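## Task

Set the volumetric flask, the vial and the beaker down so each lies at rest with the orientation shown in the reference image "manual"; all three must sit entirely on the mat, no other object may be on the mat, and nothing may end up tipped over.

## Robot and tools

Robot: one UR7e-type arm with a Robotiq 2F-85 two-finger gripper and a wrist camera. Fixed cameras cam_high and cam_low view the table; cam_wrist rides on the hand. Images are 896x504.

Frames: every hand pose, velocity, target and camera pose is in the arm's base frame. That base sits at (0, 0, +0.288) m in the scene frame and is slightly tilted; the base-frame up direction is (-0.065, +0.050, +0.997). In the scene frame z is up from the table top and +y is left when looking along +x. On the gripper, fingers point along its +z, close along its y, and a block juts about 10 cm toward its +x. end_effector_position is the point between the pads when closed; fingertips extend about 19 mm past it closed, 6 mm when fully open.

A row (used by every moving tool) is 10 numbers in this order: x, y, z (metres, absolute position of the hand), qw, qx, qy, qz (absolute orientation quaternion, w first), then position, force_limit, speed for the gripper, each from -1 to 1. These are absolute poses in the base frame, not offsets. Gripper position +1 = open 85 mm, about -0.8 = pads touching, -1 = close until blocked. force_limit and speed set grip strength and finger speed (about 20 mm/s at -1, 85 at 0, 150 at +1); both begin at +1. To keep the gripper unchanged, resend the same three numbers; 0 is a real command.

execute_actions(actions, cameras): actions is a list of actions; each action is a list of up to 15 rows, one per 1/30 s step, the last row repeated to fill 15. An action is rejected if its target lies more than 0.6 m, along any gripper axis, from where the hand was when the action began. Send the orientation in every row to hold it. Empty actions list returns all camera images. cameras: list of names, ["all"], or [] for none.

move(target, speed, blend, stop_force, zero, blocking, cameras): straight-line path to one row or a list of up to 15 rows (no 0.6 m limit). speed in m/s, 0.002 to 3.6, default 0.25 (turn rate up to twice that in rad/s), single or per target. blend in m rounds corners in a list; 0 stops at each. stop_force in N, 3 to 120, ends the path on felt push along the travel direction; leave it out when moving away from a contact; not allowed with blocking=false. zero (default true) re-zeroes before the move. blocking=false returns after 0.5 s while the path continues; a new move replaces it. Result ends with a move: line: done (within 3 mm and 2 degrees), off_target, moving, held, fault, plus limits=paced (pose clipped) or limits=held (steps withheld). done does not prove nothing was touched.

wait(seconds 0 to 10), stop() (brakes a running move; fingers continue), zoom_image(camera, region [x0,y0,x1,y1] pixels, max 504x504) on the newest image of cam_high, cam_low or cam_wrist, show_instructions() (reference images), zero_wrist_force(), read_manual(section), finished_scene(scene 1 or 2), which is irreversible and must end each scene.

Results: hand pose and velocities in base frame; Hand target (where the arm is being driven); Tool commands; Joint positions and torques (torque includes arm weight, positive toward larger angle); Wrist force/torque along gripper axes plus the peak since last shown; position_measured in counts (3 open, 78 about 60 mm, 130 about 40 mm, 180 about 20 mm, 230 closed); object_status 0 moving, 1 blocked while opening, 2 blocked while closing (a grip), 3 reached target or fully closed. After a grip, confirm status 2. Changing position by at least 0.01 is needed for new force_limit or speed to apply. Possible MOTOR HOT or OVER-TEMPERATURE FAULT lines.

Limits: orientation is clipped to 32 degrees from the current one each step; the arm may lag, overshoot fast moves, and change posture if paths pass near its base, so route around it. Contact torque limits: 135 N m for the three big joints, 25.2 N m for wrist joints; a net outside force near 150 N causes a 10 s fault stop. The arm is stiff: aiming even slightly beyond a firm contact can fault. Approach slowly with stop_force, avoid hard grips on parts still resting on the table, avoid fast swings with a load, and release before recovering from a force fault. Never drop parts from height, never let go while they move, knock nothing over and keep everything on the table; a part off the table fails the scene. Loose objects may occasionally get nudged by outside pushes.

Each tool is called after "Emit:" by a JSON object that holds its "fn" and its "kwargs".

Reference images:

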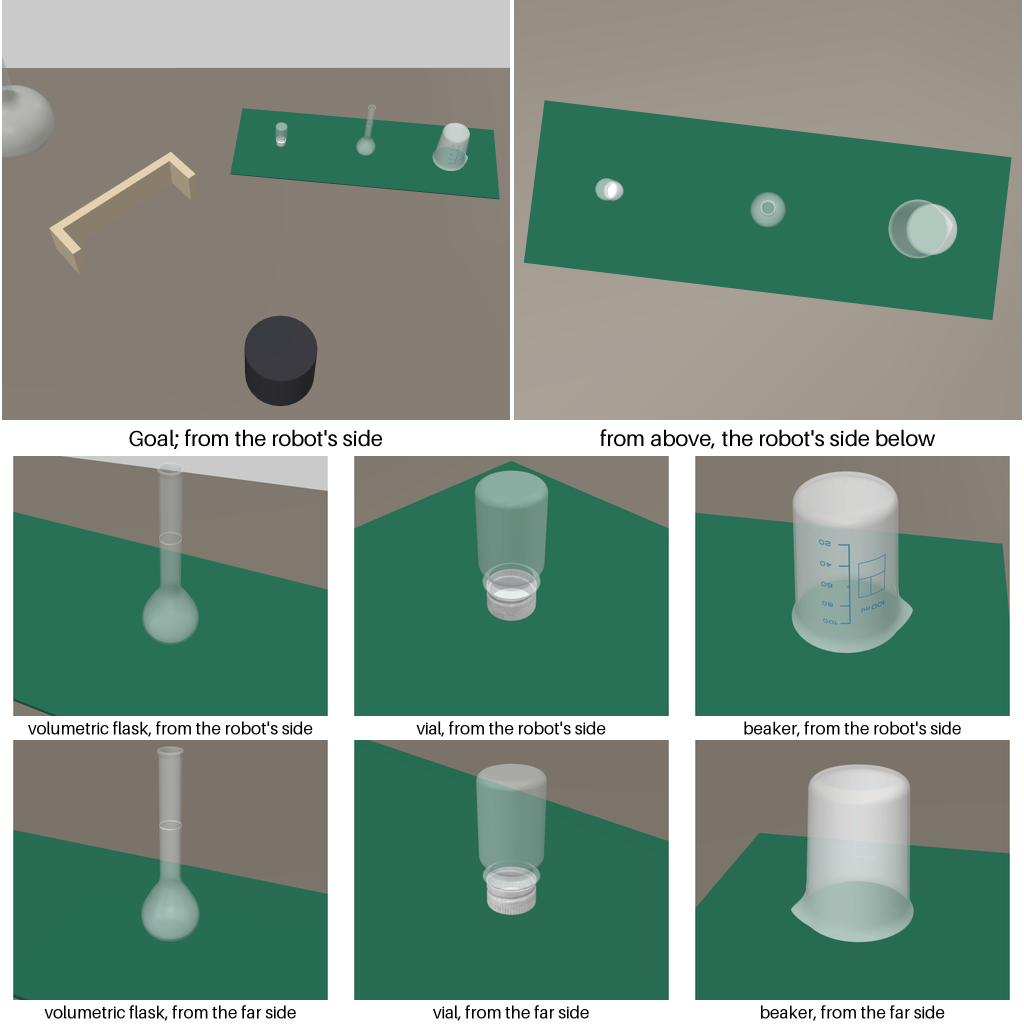

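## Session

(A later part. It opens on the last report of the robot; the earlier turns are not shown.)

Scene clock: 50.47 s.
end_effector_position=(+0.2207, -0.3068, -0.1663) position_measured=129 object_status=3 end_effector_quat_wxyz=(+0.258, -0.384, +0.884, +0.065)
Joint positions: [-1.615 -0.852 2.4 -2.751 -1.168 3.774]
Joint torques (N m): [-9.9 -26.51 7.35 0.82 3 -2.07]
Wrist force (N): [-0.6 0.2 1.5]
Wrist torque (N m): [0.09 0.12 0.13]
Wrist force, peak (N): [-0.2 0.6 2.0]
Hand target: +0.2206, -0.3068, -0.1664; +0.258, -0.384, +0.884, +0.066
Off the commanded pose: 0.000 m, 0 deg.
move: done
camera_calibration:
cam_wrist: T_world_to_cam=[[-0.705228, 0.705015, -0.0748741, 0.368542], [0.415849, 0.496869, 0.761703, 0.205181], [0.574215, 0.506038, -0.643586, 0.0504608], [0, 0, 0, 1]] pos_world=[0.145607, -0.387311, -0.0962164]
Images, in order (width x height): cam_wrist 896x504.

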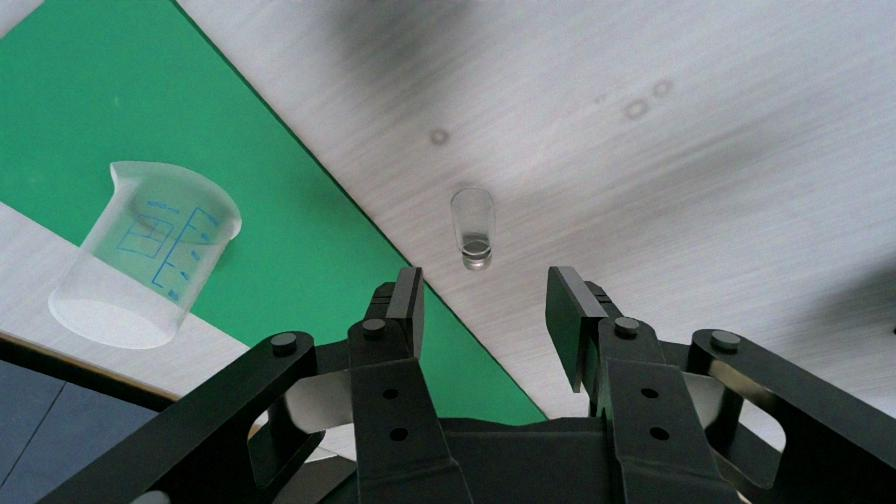

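Emit:
{"fn": "move", "kwargs": {"target": [0.2534, -0.2805, -0.2352, 0.2578, -0.3834, 0.8840, 0.0655, 0.0, -1, 0], "speed": 0.02, "stop_force": 4, "cameras": ["cam_wrist","cam_low"]}}

Scene clock: 55.83 s.
end_effector_position=(+0.2534, -0.2805, -0.2352) position_measured=129 object_status=3 end_effector_quat_wxyz=(+0.258, -0.384, +0.884, +0.066)
Joint positions: [-1.527 -0.599 2.37 -3.01 -1.138 3.864]
Joint torques (N m): [8.03 -29.5 -4.93 -3.94 2.97 1.53]
Wrist force (N): [-0.7 0.1 1.6]
Wrist torque (N m): [0.09 0.13 -0.02]
Wrist force, peak (N): [-0.7 0.2 1.9]
Hand target: +0.2534, -0.2805, -0.2352; +0.258, -0.384, +0.884, +0.066
Off the commanded pose: 0.000 m, 0 deg.
move: done
camera_calibration:
cam_wrist: T_world_to_cam=[[-0.705045, 0.705207, -0.0748005, 0.36788], [0.415873, 0.496588, 0.761873, 0.23096], [0.574423, 0.506047, -0.643393, -0.0259123], [0, 0, 0, 1]] pos_world=[0.178207, -0.361011, -0.165116]
Images, in order (width x height): cam_low 896x504, cam_wrist 896x504.

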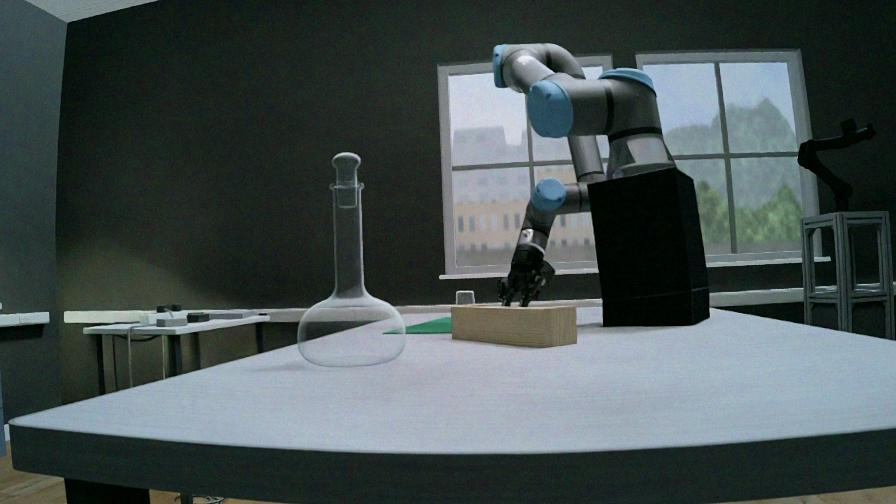

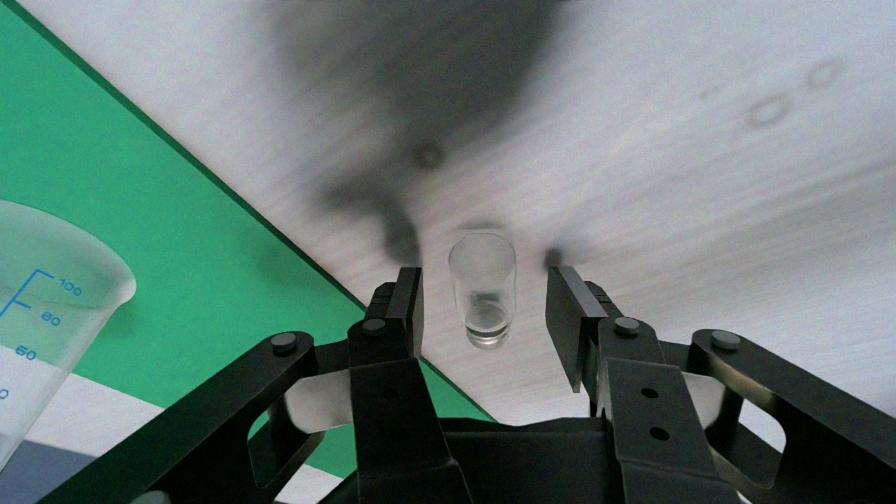

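Emit:
{"fn": "move", "kwargs": {"target": [[0.2534, -0.2805, -0.2352, 0.2578, -0.3834, 0.8840, 0.0655, -1, -1, -1],[0.2456, -0.2744, -0.1156, 0.2578, -0.3834, 0.8840, 0.0655, -1, -1, -1],[0.3300, -0.2119, -0.0559, -0.0122, -0.9345, 0.3529, -0.0395, -1, -1, -1],[0.4383, -0.1087, -0.1344, -0.1739, 0.7787, 0.3744, 0.4720, -1, -1, -1]], "speed": [0.1,0.15,0.35,0.35], "blend": [0,0.02,0.03,0], "cameras": ["cam_wrist","cam_low","cam_high"]}}

Emit:
{"fn": "zoom_image", "kwargs": {"camera": "cam_low", "region": [370, 220, 590, 340]}}

Scene clock: 64.53 s.
end_effector_position=(+0.4383, -0.1087, -0.1344) position_measured=180 object_status=2 end_effector_quat_wxyz=(-0.174, +0.779, +0.374, +0.472)
Joint positions: [-1.109 -0.688 2.38 -2.733 -0.609 0.855]
Joint torques (N m): [9.17 -43.89 -4.79 0.95 -0.6 -1.89]
Wrist force (N): [0.3 1.0 -1.0]
Wrist torque (N m): [0.14 -0.12 -0.08]
Wrist force, peak (N): [-2.8 1.0 -6.7]
Hand target: +0.4383, -0.1087, -0.1344; -0.174, +0.779, +0.374, +0.472
Off the commanded pose: 0.000 m, 0 deg.
move: done
camera_calibration:
cam_wrist: T_world_to_cam=[[0.743426, -0.66494, 0.0719175, -0.379413], [-0.467164, -0.593216, -0.655632, 0.0699565], [0.478618, 0.453817, -0.751648, -0.132427], [0, 0, 0, 1]] pos_world=[0.378129, -0.15069, -0.0263864]

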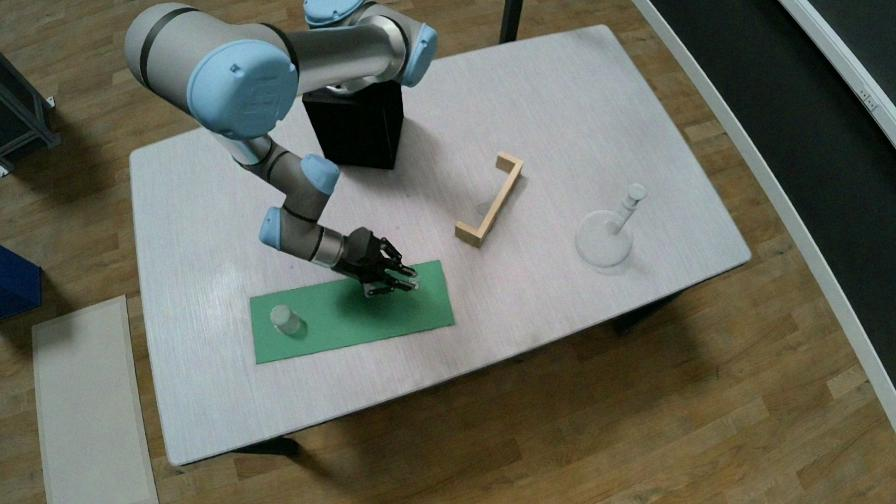

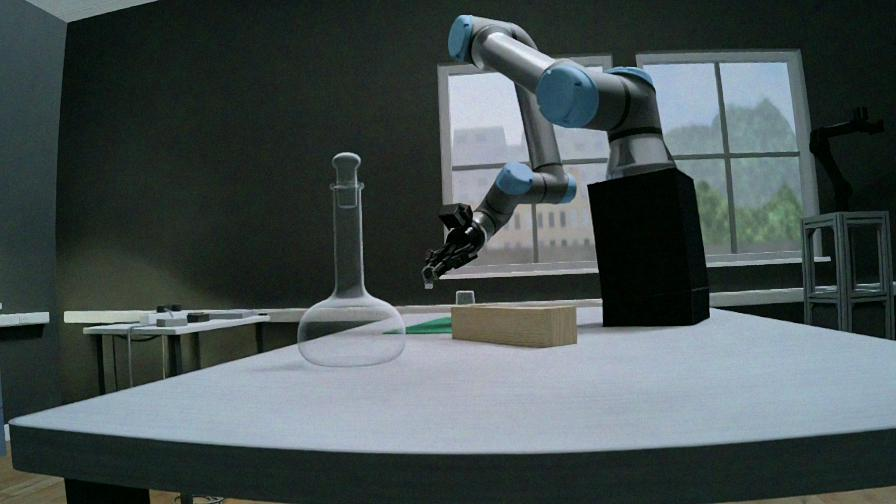

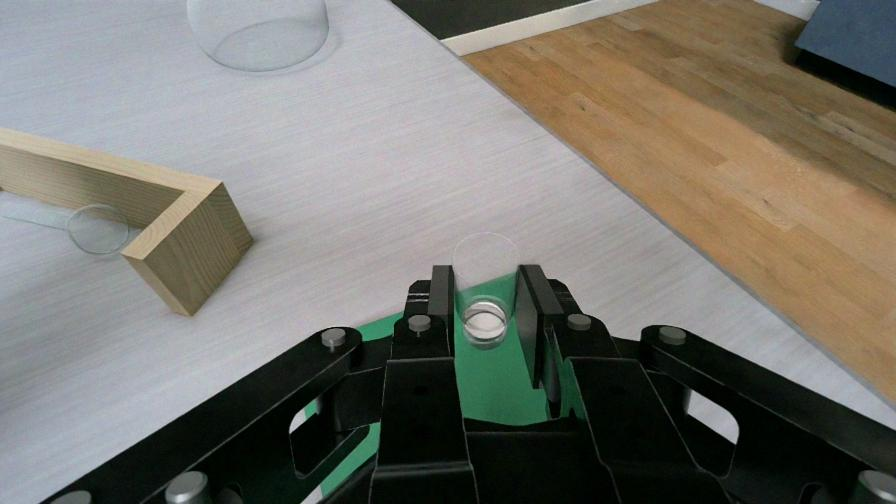

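Scaled by 2.291 from the camera's 896x504 image, which has a finer 1280x720 frame.

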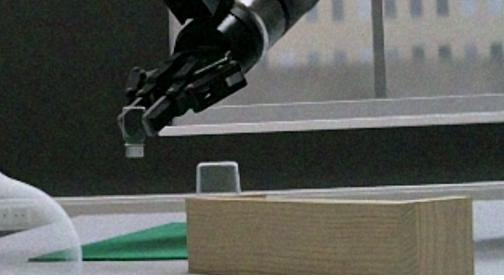

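Emit:
{"fn": "move", "kwargs": {"target": [0.4425, -0.1120, -0.1992, -0.1739, 0.7787, 0.3744, 0.4720, -1, -1, -1], "speed": 0.12}}

Emit:
{"fn": "move", "kwargs": {"target": [0.4445, -0.1135, -0.2291, -0.1739, 0.7787, 0.3744, 0.4720, -1, -1, -1], "speed": 0.008, "stop_force": 3, "cameras": ["cam_wrist","cam_low"]}}

Emit:
{"fn": "zoom_image", "kwargs": {"camera": "cam_low", "region": [370, 250, 520, 350]}}

Scene clock: 65.97 s.
end_effector_position=(+0.4425, -0.1120, -0.1991) position_measured=180 object_status=2 end_effector_quat_wxyz=(-0.174, +0.779, +0.374, +0.472)
Joint positions: [-1.103 -0.481 2.285 -2.851 -0.606 0.864]
Joint torques (N m): [9.86 -30.19 -2.82 -3.52 3.89 1.47]
Wrist force (N): [0.2 0.9 -0.9]
Wrist torque (N m): [0.12 -0.11 -0.23]
Wrist force, peak (N): [0.7 1.2 -1.4]
Hand target: +0.4425, -0.1120, -0.1992; -0.174, +0.779, +0.374, +0.472
Off the commanded pose: 0.000 m, 0 deg.
move: done

Scene clock: 69.67 s.
end_effector_position=(+0.4439, -0.1130, -0.2196) position_measured=180 object_status=2 end_effector_quat_wxyz=(-0.174, +0.779, +0.374, +0.472)
Joint positions: [-1.101 -0.421 2.249 -2.879 -0.605 0.867]
Joint torques (N m): [0.85 -46.38 14.23 0.76 -0.51 -0.93]
Wrist force (N): [2.7 0.6 -2.5]
Wrist torque (N m): [0.14 -0.12 -0.22]
Wrist force, peak (N): [4.4 0.7 -3.1]
Hand target: +0.4439, -0.1130, -0.2196; -0.174, +0.779, +0.374, +0.472
Off the commanded pose: 0.010 m, 0 deg.
move: contact
camera_calibration:
cam_wrist: T_world_to_cam=[[0.743585, -0.664769, 0.0718544, -0.38035], [-0.466997, -0.593242, -0.655726, 0.0140835], [0.478534, 0.454033, -0.751572, -0.197122], [0, 0, 0, 1]] pos_world=[0.38373, -0.15499, -0.111587]
Images, in order (width x height): cam_low 896x504, cam_wrist 896x504.

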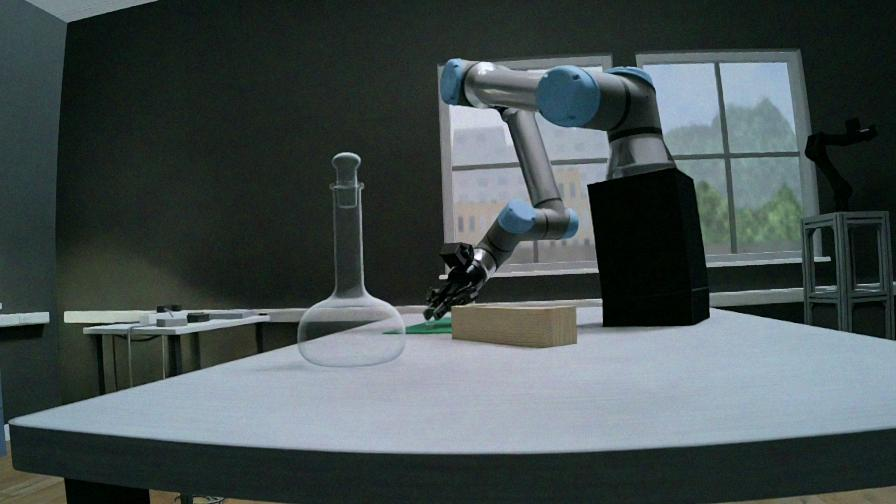

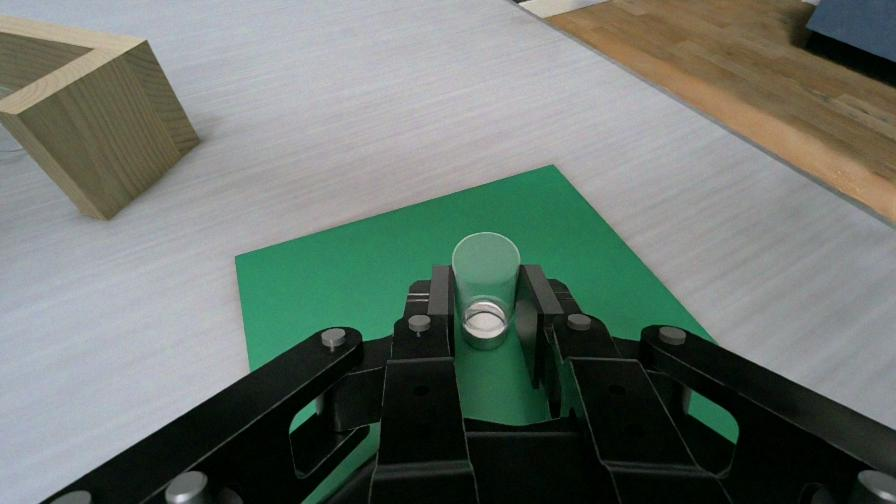

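Scaled by 3.360 from the camera's 896x504 image, which has a finer 1280x720 frame.

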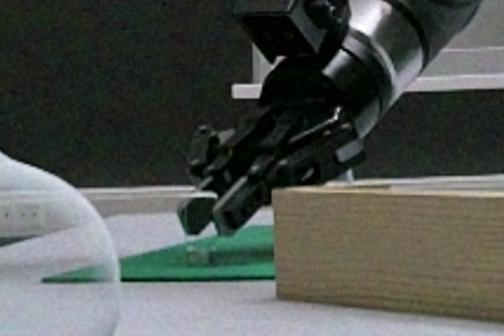

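Emit:
{"fn": "move", "kwargs": {"target": [[0.4439, -0.1130, -0.2196, -0.1739, 0.7787, 0.3744, 0.4720, 0.1, -1, -1],[0.4076, -0.1505, -0.1899, -0.1739, 0.7787, 0.3744, 0.4720, 0.1, -1, -1],[0.3876, -0.1505, -0.0399, -0.1739, 0.7787, 0.3744, 0.4720, 0.1, -1, -1]], "speed": [0.1,0.08,0.25], "cameras": ["cam_wrist","cam_high"]}}

Emit:
{"fn": "zoom_image", "kwargs": {"camera": "cam_wrist", "region": [0, 80, 400, 420]}}

Scene clock: 74.13 s.
end_effector_position=(+0.3876, -0.1505, -0.0400) position_measured=117 object_status=3 end_effector_quat_wxyz=(-0.174, +0.779, +0.374, +0.472)
Joint positions: [-1.28 -1.068 2.423 -2.215 -0.709 0.627]
Joint torques (N m): [-10.11 -37.27 -13.06 1.62 -0.89 -1.97]
Wrist force (N): [0.4 1.0 -1.0]
Wrist torque (N m): [0.14 -0.12 -0.08]
Wrist force, peak (N): [3.0 0.7 -2.4]
Hand target: +0.3876, -0.1505, -0.0399; -0.174, +0.779, +0.374, +0.472
Off the commanded pose: 0.000 m, 0 deg.
move: done
camera_calibration:
cam_wrist: T_world_to_cam=[[0.743525, -0.664836, 0.0718557, -0.376388], [-0.467107, -0.593255, -0.655637, 0.0833876], [0.47852, 0.453918, -0.75165, -0.0182321], [0, 0, 0, 1]] pos_world=[0.327529, -0.19249, 0.0680134]
Images, in order (width x height): cam_high 896x504, cam_wrist 896x504.

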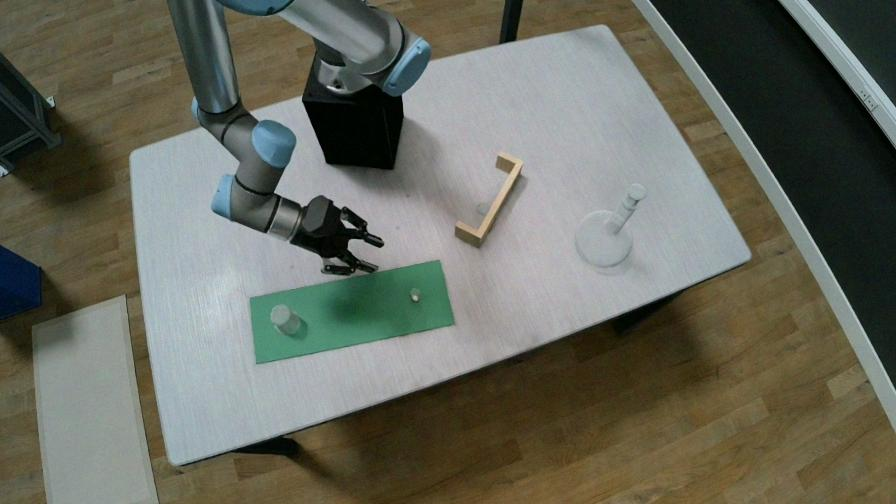

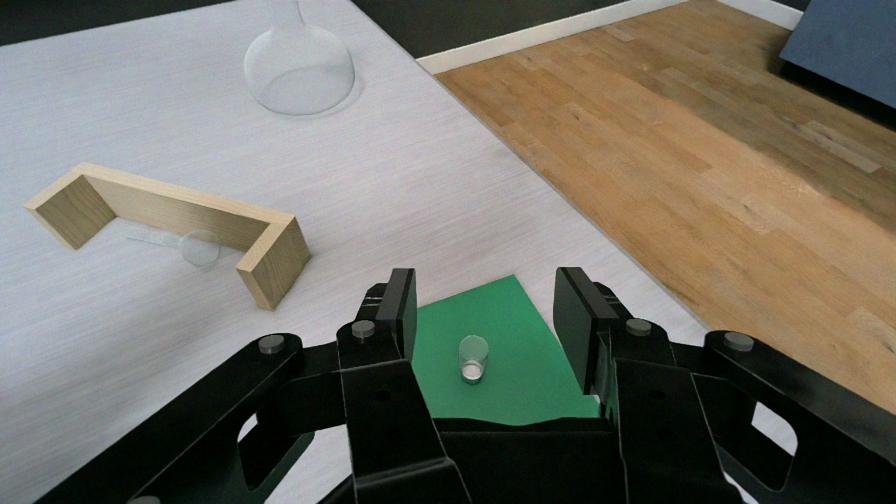

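Scaled by 1.260 from the camera's 896x504 image, which has a finer 1280x720 frame.

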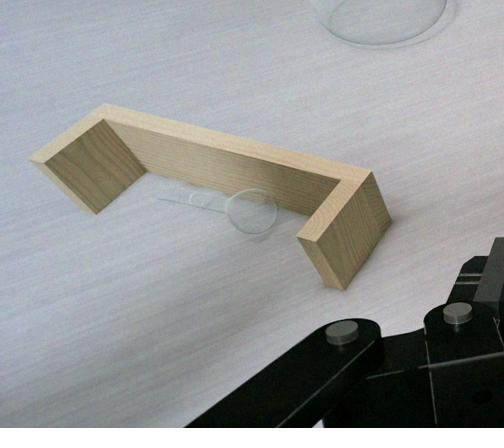

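Emit:
{"fn": "move", "kwargs": {"target": [[0.42, 0.0, 0.0, 0.022, 0.994, -0.099, 0.035, 0.1, -1, 0],[0.3054, 0.2043, -0.1189, 0.0407, 0.4719, 0.8805, -0.0069, 0.2, -1, 0]], "speed": 0.35, "blend": [0.05,0], "cameras": ["cam_wrist"]}}

Emit:
{"fn": "zoom_image", "kwargs": {"camera": "cam_wrist", "region": [300, 60, 660, 400]}}

Scene clock: 81.77 s.
end_effector_position=(+0.3054, +0.2043, -0.1189) position_measured=104 object_status=3 end_effector_quat_wxyz=(+0.041, +0.472, +0.881, -0.007)
Joint positions: [0.267 -1.018 2.555 -3.158 -1.637 1.25]
Joint torques (N m): [12.38 -22 -9.71 -4.79 2.3 -1.97]
Wrist force (N): [0.2 0.1 0.5]
Wrist torque (N m): [0.04 -0.02 0.07]
Wrist force, peak (N): [0.1 1.5 -1.4]
Hand target: +0.3054, +0.2043, -0.1189; +0.041, +0.472, +0.881, -0.007
Off the commanded pose: 0.000 m, 0 deg.
move: done
camera_calibration:
cam_wrist: T_world_to_cam=[[0.838807, 0.543712, 0.0279389, -0.354874], [0.488629, -0.774475, 0.401783, 0.0745678], [0.240092, -0.323367, -0.915309, 0.0129066], [0, 0, 0, 1]] pos_world=[0.258136, 0.254874, -0.00823175]
Images, in order (width x height): cam_wrist 896x504.

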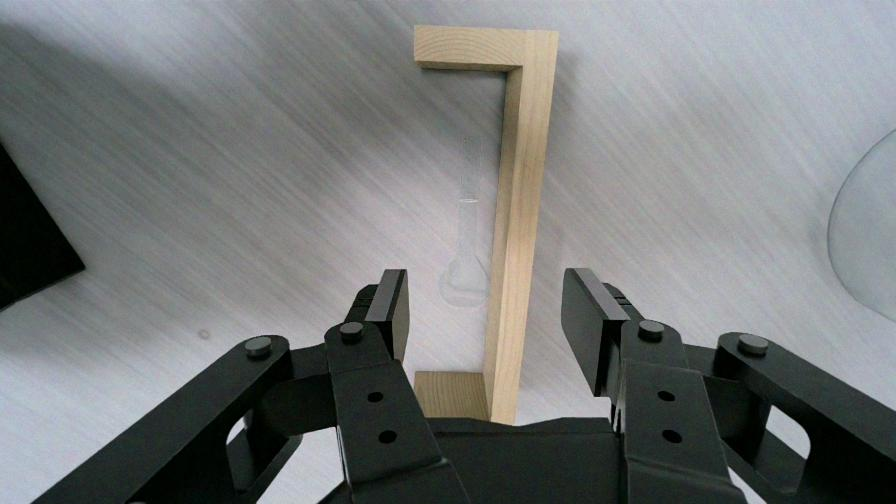

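Scaled by 1.400 from the camera's 896x504 image, which has a finer 1280x720 frame.

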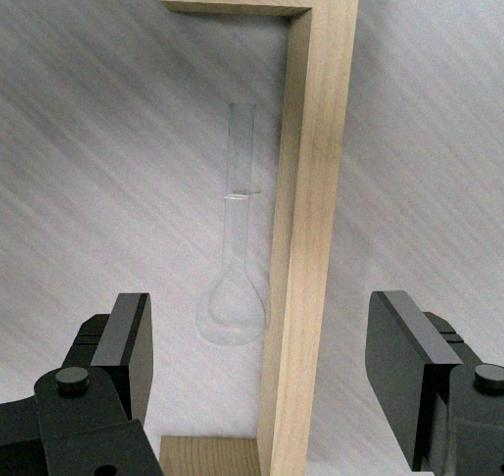

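Emit:
{"fn": "move", "kwargs": {"target": [0.3043, 0.2026, -0.2191, 0.0407, 0.4719, 0.8805, -0.0069, -1, -1, 0], "speed": 0.15}}

Emit:
{"fn": "move", "kwargs": {"target": [0.3066, 0.2008, -0.2540, 0.0407, 0.4719, 0.8805, -0.0069, -1, -1, 0], "speed": 0.01, "stop_force": 3, "cameras": ["cam_wrist"]}}

Scene clock: 84.03 s.
end_effector_position=(+0.3043, +0.2026, -0.2190) position_measured=232 object_status=3 end_effector_quat_wxyz=(+0.041, +0.472, +0.881, -0.007)
Joint positions: [0.263 -0.615 2.478 -3.483 -1.637 1.246]
Joint torques (N m): [-6.69 -24.59 -4.34 -4.7 2.36 -2.17]
Wrist force (N): [0.1 0.1 0.7]
Wrist torque (N m): [0.04 -0.01 0.08]
Wrist force, peak (N): [0.1 0.2 1.5]
Hand target: +0.3043, +0.2026, -0.2191; +0.041, +0.472, +0.881, -0.007
Off the commanded pose: 0.000 m, 0 deg.
move: done

Scene clock: 88.10 s.
end_effector_position=(+0.3062, +0.2011, -0.2481) position_measured=232 object_status=3 end_effector_quat_wxyz=(+0.041, +0.472, +0.881, -0.007)
Joint positions: [0.258 -0.513 2.436 -3.544 -1.636 1.24]
Joint torques (N m): [9.96 -43.47 15.54 -0.01 0.23 0.77]
Wrist force (N): [0.3 0.0 -1.9]
Wrist torque (N m): [0.04 -0.02 0.08]
Wrist force, peak (N): [1.4 -0.4 -14.1]
Hand target: +0.3062, +0.2011, -0.2481; +0.041, +0.472, +0.881, -0.007
Off the commanded pose: 0.006 m, 0 deg.
move: contact
camera_calibration:
cam_wrist: T_world_to_cam=[[0.838807, 0.543712, 0.0279389, -0.350196], [0.488629, -0.774475, 0.401783, 0.123609], [0.240092, -0.323367, -0.915309, -0.106578], [0, 0, 0, 1]] pos_world=[0.258936, 0.251674, -0.137432]
Images, in order (width x height): cam_wrist 896x504.

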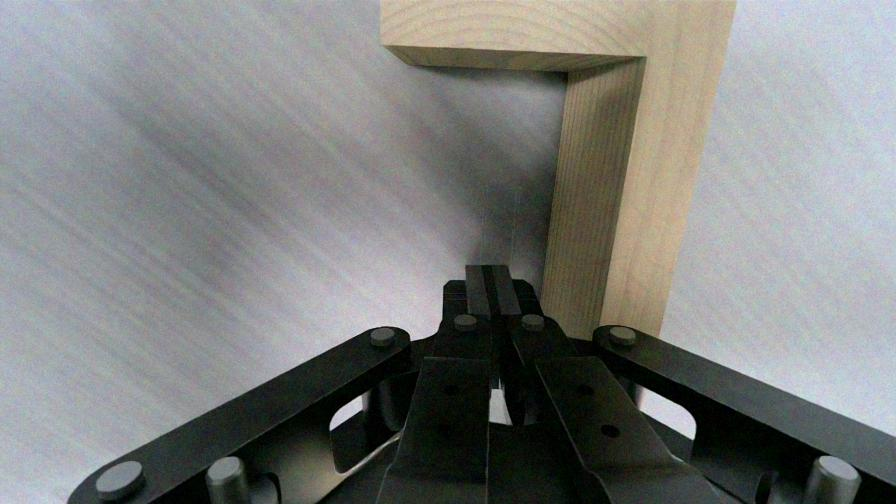

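Emit:
{"fn": "move", "kwargs": {"target": [[0.2804, 0.1858, -0.2490, 0.0407, 0.4719, 0.8805, -0.0069, -1, -1, 0],[0.2739, 0.1909, -0.1493, 0.0407, 0.4719, 0.8805, -0.0069, -1, -1, 0],[0.2900, 0.2000, -0.1193, 0.0407, 0.4719, 0.8805, -0.0069, 0.2, -1, 0]], "speed": [0.03,0.12,0.12], "cameras": ["cam_wrist"]}}

Emit:
{"fn": "zoom_image", "kwargs": {"camera": "cam_wrist", "region": [300, 60, 660, 400]}}

Scene clock: 92.93 s.
end_effector_position=(+0.2900, +0.2000, -0.1193) position_measured=104 object_status=0 end_effector_quat_wxyz=(+0.041, +0.472, +0.881, -0.007)
Joint positions: [0.267 -1.017 2.596 -3.199 -1.637 1.25]
Joint torques (N m): [11.64 -35.98 -9.4 -0.07 -2.15 1.64]
Wrist force (N): [-0.1 0.2 0.6]
Wrist torque (N m): [0.04 0.01 -0.08]
Wrist force, peak (N): [4.2 0.6 -10.8]
Hand target: +0.2900, +0.2000, -0.1193; +0.041, +0.472, +0.881, -0.007
Off the commanded pose: 0.000 m, 0 deg.
move: done
camera_calibration:
cam_wrist: T_world_to_cam=[[0.838807, 0.543712, 0.0279389, -0.339608], [0.488629, -0.774475, 0.401783, 0.0789232], [0.240092, -0.323367, -0.915309, 0.0148474], [0, 0, 0, 1]] pos_world=[0.242736, 0.250574, -0.00863175]
Images, in order (width x height): cam_wrist 896x504.

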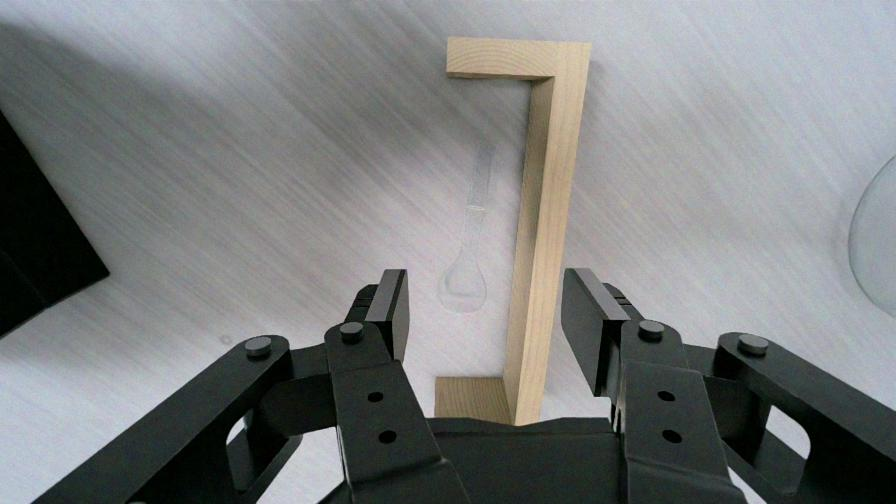

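Scaled by 1.400 from the camera's 896x504 image, which has a finer 1280x720 frame.

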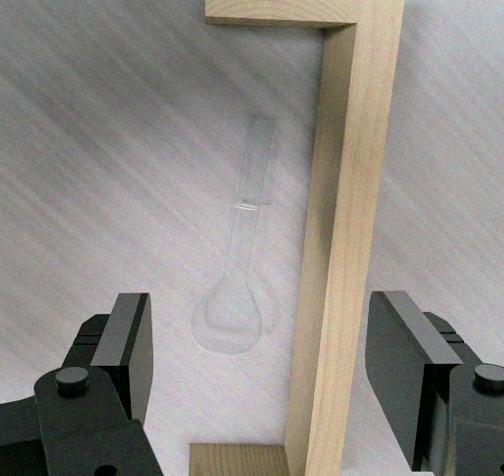

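Emit:
{"fn": "move", "kwargs": {"target": [0.2902, 0.2158, -0.1816, 0.1575, 0.5381, 0.8240, -0.0791, -0.35, -1, 0], "speed": 0.2, "cameras": ["cam_wrist"]}}

Emit:
{"fn": "zoom_image", "kwargs": {"camera": "cam_wrist", "region": [350, 60, 650, 360]}}

Scene clock: 94.93 s.
end_effector_position=(+0.2902, +0.2158, -0.1815) position_measured=173 object_status=3 end_effector_quat_wxyz=(+0.157, +0.538, +0.824, -0.079)
Joint positions: [0.517 -0.734 2.451 -3.292 -1.925 1.673]
Joint torques (N m): [13.57 -26.72 -7.28 -0.27 -2.79 1.59]
Wrist force (N): [-0.1 0.2 1.1]
Wrist torque (N m): [0.07 0.03 -0.05]
Wrist force, peak (N): [0.7 0.0 1.5]
Hand target: +0.2902, +0.2158, -0.1816; +0.158, +0.538, +0.824, -0.079
Off the commanded pose: 0.000 m, 0 deg.
move: done
camera_calibration:
cam_wrist: T_world_to_cam=[[0.916569, 0.397412, 0.0443176, -0.334644], [0.281703, -0.720381, 0.633794, 0.20653], [0.283803, -0.568432, -0.772231, 0.0291402], [0, 0, 0, 1]] pos_world=[0.240274, 0.298336, -0.0935639]
Images, in order (width x height): cam_wrist 896x504.

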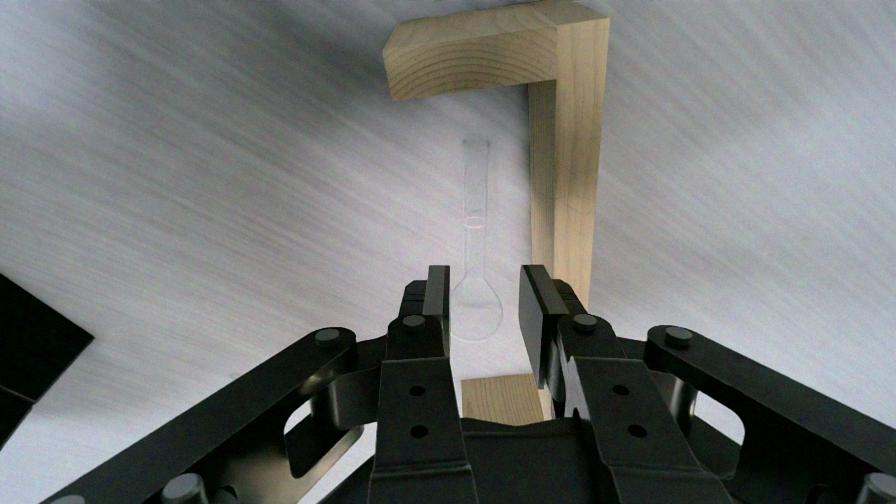

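Scaled by 1.680 from the camera's 896x504 image, which has a finer 1280x720 frame.

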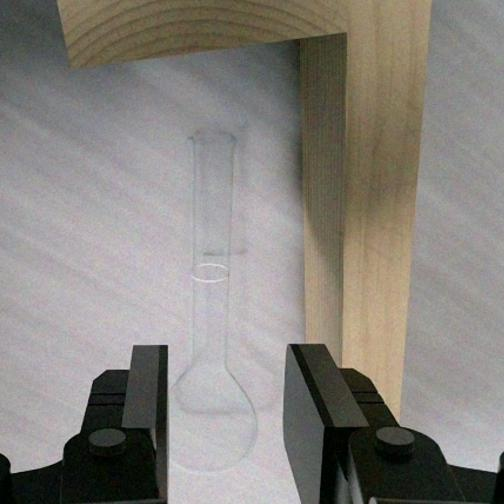

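Emit:
{"fn": "move", "kwargs": {"target": [0.3041, 0.1918, -0.2568, 0.1575, 0.5381, 0.8240, -0.0791, -0.35, -1, 0], "speed": 0.025, "stop_force": 4, "cameras": ["cam_wrist"]}}

Scene clock: 99.00 s.
end_effector_position=(+0.3019, +0.1955, -0.2452) position_measured=173 object_status=3 end_effector_quat_wxyz=(+0.158, +0.538, +0.824, -0.079)
Joint positions: [0.451 -0.498 2.387 -3.488 -1.924 1.603]
Joint torques (N m): [12.47 -44.68 12.32 -0.29 1.4 1.55]
Wrist force (N): [-1.9 -2.8 -1.5]
Wrist torque (N m): [-0.19 0.07 0.07]
Wrist force, peak (N): [-12.9 -21.3 -31.6]
Hand target: +0.3019, +0.1955, -0.2452; +0.158, +0.538, +0.824, -0.079
Off the commanded pose: 0.012 m, 0 deg.
move: contact
camera_calibration:
cam_wrist: T_world_to_cam=[[0.916665, 0.39722, 0.0440629, -0.334528], [0.281597, -0.720179, 0.63407, 0.229069], [0.283599, -0.568822, -0.772019, -0.03466], [0, 0, 0, 1]] pos_world=[0.251975, 0.278137, -0.157264]
Images, in order (width x height): cam_wrist 896x504.

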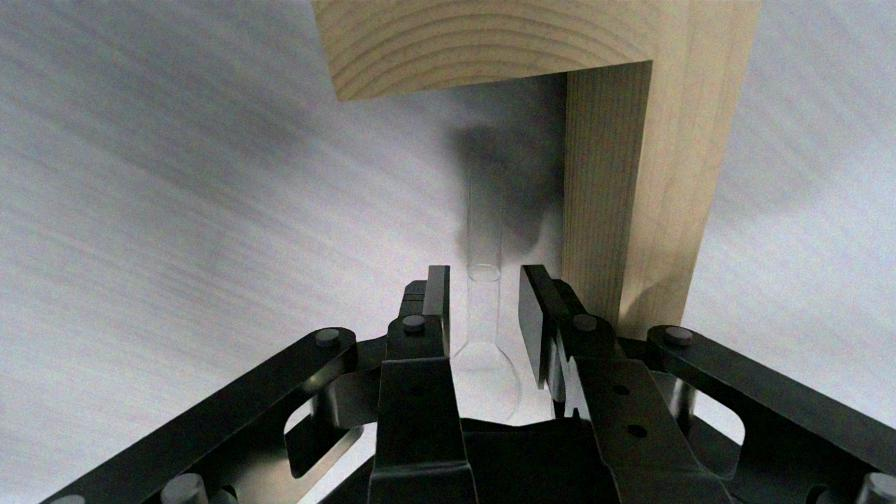

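Emit:
{"fn": "move", "kwargs": {"target": [[0.2902, 0.2158, -0.1816, 0.1575, 0.5381, 0.8240, -0.0791, -0.35, -1, 0],[0.3046, 0.1799, -0.2180, 0.0412, 0.5438, 0.8379, -0.0035, -1, -1, 0]], "speed": [0.1,0.12]}}

Emit:
{"fn": "move", "kwargs": {"target": [0.3069, 0.1781, -0.2529, 0.0412, 0.5438, 0.8379, -0.0035, -1, -1, 0], "speed": 0.01, "stop_force": 3, "cameras": ["cam_wrist"]}}

Scene clock: 103.00 s.
end_effector_position=(+0.3046, +0.1799, -0.2180) position_measured=232 object_status=0 end_effector_quat_wxyz=(+0.041, +0.544, +0.838, -0.004)
Joint positions: [0.196 -0.6 2.51 -3.535 -1.633 1.345]
Joint torques (N m): [-5.9 -27.33 16.11 -4.87 2.38 -2]
Wrist force (N): [0.5 -0.2 1.3]
Wrist torque (N m): [-0.02 -0.09 0.08]
Wrist force, peak (N): [-2.0 -2.9 -1.4]
Hand target: +0.3046, +0.1799, -0.2180; +0.041, +0.544, +0.838, -0.004
Off the commanded pose: 0.000 m, 0 deg.
move: done

Scene clock: 106.77 s.
end_effector_position=(+0.3063, +0.1785, -0.2441) position_measured=232 object_status=3 end_effector_quat_wxyz=(+0.041, +0.544, +0.838, -0.004)
Joint positions: [0.19 -0.507 2.471 -3.59 -1.633 1.34]
Joint torques (N m): [9.9 -42.69 16.24 0.14 0.46 0.75]
Wrist force (N): [1.2 -0.2 -2.3]
Wrist torque (N m): [-0.05 -0.15 0.08]
Wrist force, peak (N): [1.8 -0.1 -10.7]
Hand target: +0.3063, +0.1786, -0.2441; +0.041, +0.544, +0.838, -0.004
Off the commanded pose: 0.009 m, 0 deg.
move: contact
camera_calibration:
cam_wrist: T_world_to_cam=[[0.917126, 0.396528, 0.0405672, -0.332796], [0.349479, -0.848877, 0.396576, 0.159165], [0.19169, -0.349532, -0.917105, -0.0911537], [0, 0, 0, 1]] pos_world=[0.267065, 0.235213, -0.133218]
Images, in order (width x height): cam_wrist 896x504.

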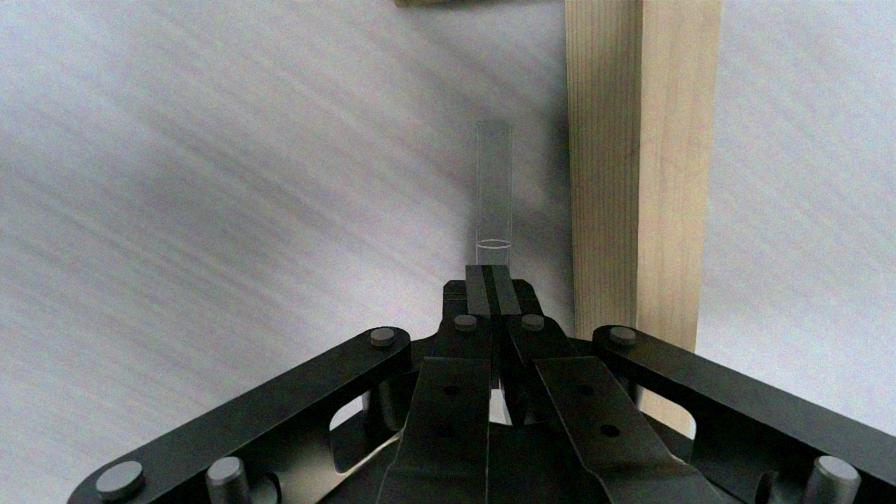

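Emit:
{"fn": "move", "kwargs": {"target": [[0.2735, 0.1637, -0.2455, 0.0412, 0.5438, 0.8379, -0.0035, -1, -1, 0],[0.2680, 0.1688, -0.1458, 0.0412, 0.5438, 0.8379, -0.0035, -1, -1, 0],[0.2850, 0.1800, -0.1193, 0.0412, 0.5438, 0.8379, -0.0035, -0.35, -1, 0]], "speed": [0.03,0.12,0.12], "cameras": ["cam_wrist"]}}

Emit:
{"fn": "zoom_image", "kwargs": {"camera": "cam_wrist", "region": [300, 60, 660, 400]}}

Scene clock: 111.50 s.
end_effector_position=(+0.2850, +0.1800, -0.1193) position_measured=173 object_status=0 end_effector_quat_wxyz=(+0.041, +0.544, +0.838, -0.004)
Joint positions: [0.209 -1.013 2.64 -3.252 -1.634 1.358]
Joint torques (N m): [11.89 -35.41 -8.21 -0.31 -2.11 1.48]
Wrist force (N): [0.5 -0.3 1.5]
Wrist torque (N m): [-0.02 -0.07 -0.07]
Wrist force, peak (N): [3.1 -0.3 -4.2]
Hand target: +0.2850, +0.1800, -0.1193; +0.041, +0.544, +0.838, -0.004
Off the commanded pose: 0.000 m, 0 deg.
move: done
camera_calibration:
cam_wrist: T_world_to_cam=[[0.917111, 0.396564, 0.0405502, -0.318885], [0.349518, -0.84886, 0.396577, 0.118291], [0.19169, -0.349532, -0.917105, 0.0278733], [0, 0, 0, 1]] pos_world=[0.245765, 0.236614, -0.00841795]
Images, in order (width x height): cam_wrist 896x504.

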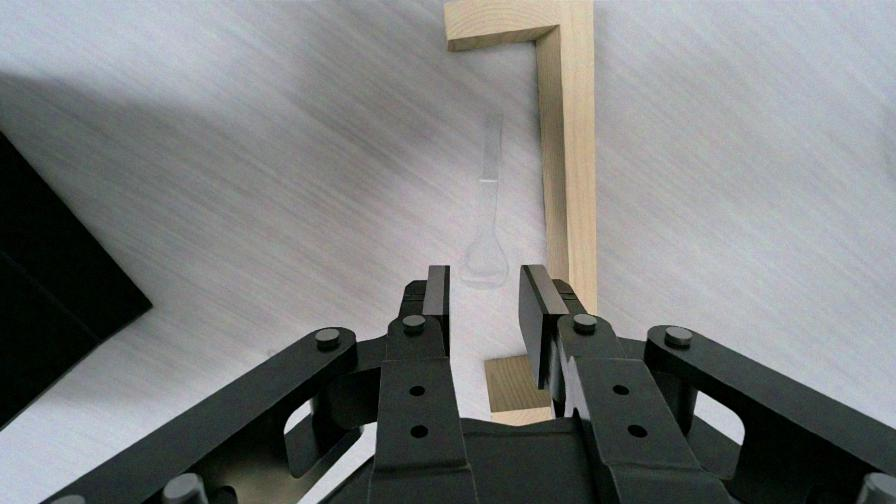

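Scaled by 1.400 from the camera's 896x504 image, which has a finer 1280x720 frame.

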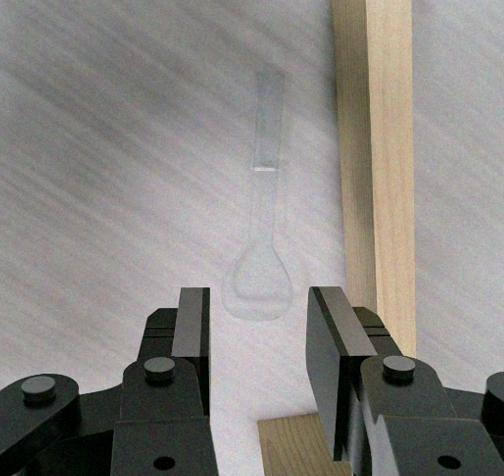

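Emit:
{"fn": "move", "kwargs": {"target": [0.2891, 0.2073, -0.1898, 0.1416, 0.5567, 0.8151, -0.0710, -0.35, -1, 0], "speed": 0.2}}

Emit:
{"fn": "move", "kwargs": {"target": [0.2997, 0.1881, -0.2563, 0.1416, 0.5567, 0.8151, -0.0710, -0.35, -1, 0], "speed": 0.025, "stop_force": 4, "cameras": ["cam_wrist"]}}

Scene clock: 113.27 s.
end_effector_position=(+0.2891, +0.2073, -0.1897) position_measured=173 object_status=3 end_effector_quat_wxyz=(+0.142, +0.557, +0.815, -0.071)
Joint positions: [0.472 -0.706 2.467 -3.343 -1.888 1.669]
Joint torques (N m): [11.32 -28.08 -5.52 -0.3 -2.66 1.68]
Wrist force (N): [0.7 -0.4 1.8]
Wrist torque (N m): [-0.03 -0.10 -0.04]
Wrist force, peak (N): [1.3 -0.4 2.5]
Hand target: +0.2891, +0.2073, -0.1898; +0.142, +0.557, +0.815, -0.071
Off the commanded pose: 0.000 m, 0 deg.
move: done

Scene clock: 117.00 s.
end_effector_position=(+0.2984, +0.1903, -0.2485) position_measured=173 object_status=3 end_effector_quat_wxyz=(+0.142, +0.557, +0.815, -0.071)
Joint positions: [0.417 -0.488 2.403 -3.515 -1.888 1.611]
Joint torques (N m): [12.32 -44.4 14.46 -0.29 1.04 1.35]
Wrist force (N): [-1.4 -2.5 -1.1]
Wrist torque (N m): [-0.20 0.03 0.08]
Wrist force, peak (N): [-10.3 -18.9 -38.5]
Hand target: +0.2984, +0.1903, -0.2485; +0.142, +0.557, +0.815, -0.071
Off the commanded pose: 0.008 m, 0 deg.
move: contact
camera_calibration:
cam_wrist: T_world_to_cam=[[0.93243, 0.358359, 0.0463984, -0.32592], [0.259196, -0.752761, 0.605118, 0.234144], [0.251777, -0.552204, -0.794782, -0.0385255], [0, 0, 0, 1]] pos_world=[0.252908, 0.271777, -0.157182]
Images, in order (width x height): cam_wrist 896x504.

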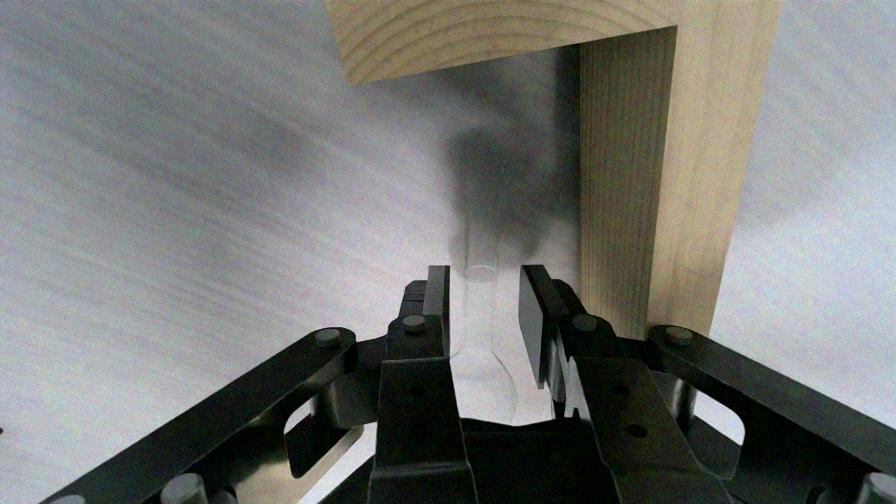

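Emit:
{"fn": "move", "kwargs": {"target": [[0.2891, 0.2073, -0.1898, 0.1416, 0.5567, 0.8151, -0.0710, -0.35, -1, 0],[0.2688, 0.1989, -0.1921, 0.2131, 0.5334, 0.8174, 0.0360, -0.35, -1, 0]], "speed": [0.1,0.15], "cameras": ["cam_wrist"]}}

Emit:
{"fn": "move", "kwargs": {"target": [0.2958, 0.1870, -0.2556, 0.2131, 0.5334, 0.8174, 0.0360, -0.35, -1, 0], "speed": 0.02, "stop_force": 3, "cameras": ["cam_wrist"]}}

Scene clock: 120.23 s.
end_effector_position=(+0.2688, +0.1989, -0.1921) position_measured=173 object_status=3 end_effector_quat_wxyz=(+0.213, +0.534, +0.818, +0.036)
Joint positions: [0.493 -0.428 2.59 -4.013 -1.909 1.601]
Joint torques (N m): [-5.27 -25.74 18.91 -5.36 1.88 -2.05]
Wrist force (N): [0.3 -0.3 1.7]
Wrist torque (N m): [-0.02 -0.04 0.11]
Wrist force, peak (N): [-1.3 -2.6 -1.2]
Hand target: +0.2688, +0.1989, -0.1921; +0.213, +0.534, +0.818, +0.036
Off the commanded pose: 0.000 m, 0 deg.
move: done
camera_calibration:
cam_wrist: T_world_to_cam=[[0.861316, 0.416663, 0.290733, -0.249462], [0.182729, -0.787986, 0.587953, 0.2384], [0.474072, -0.453288, -0.754841, -0.053289], [0, 0, 0, 1]] pos_world=[0.196566, 0.267642, -0.107866]
Images, in order (width x height): cam_wrist 896x504.

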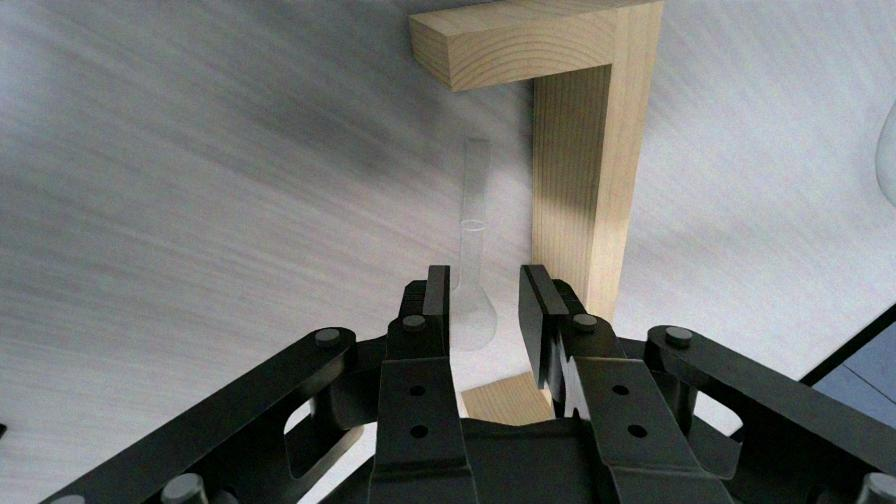

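Scene clock: 124.83 s.
end_effector_position=(+0.2958, +0.1870, -0.2556) position_measured=173 object_status=3 end_effector_quat_wxyz=(+0.213, +0.534, +0.818, +0.036)
Joint positions: [0.409 -0.231 2.45 -4.098 -1.884 1.516]
Joint torques (N m): [-5.09 -28 3.56 -5.27 1.84 -1.97]
Wrist force (N): [0.0 -0.7 1.5]
Wrist torque (N m): [-0.06 -0.01 0.11]
Wrist force, peak (N): [-0.1 -0.6 2.0]
Hand target: +0.2958, +0.1870, -0.2556; +0.213, +0.534, +0.818, +0.036
Off the commanded pose: 0.000 m, 0 deg.
move: done
camera_calibration:
cam_wrist: T_world_to_cam=[[0.861227, 0.416706, 0.290936, -0.249254], [0.182689, -0.788034, 0.587901, 0.261436], [0.474249, -0.453166, -0.754804, -0.11948], [0, 0, 0, 1]] pos_world=[0.223565, 0.255742, -0.171366]
Images, in order (width x height): cam_wrist 896x504.

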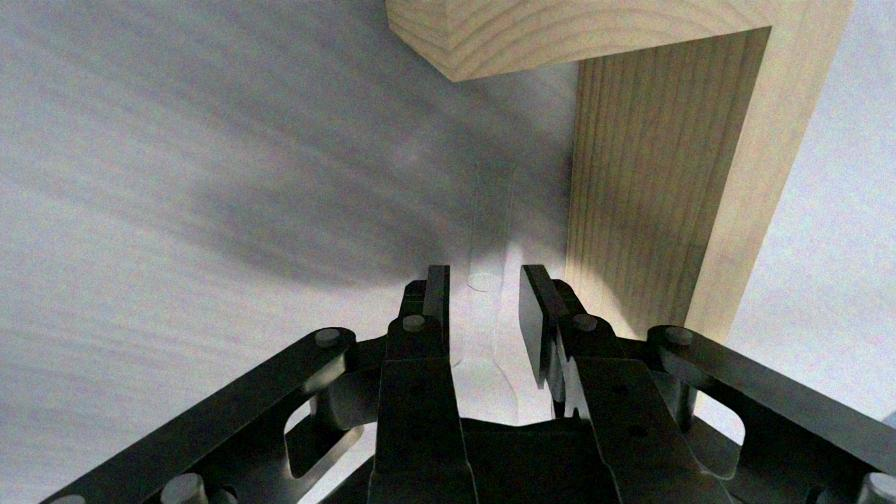

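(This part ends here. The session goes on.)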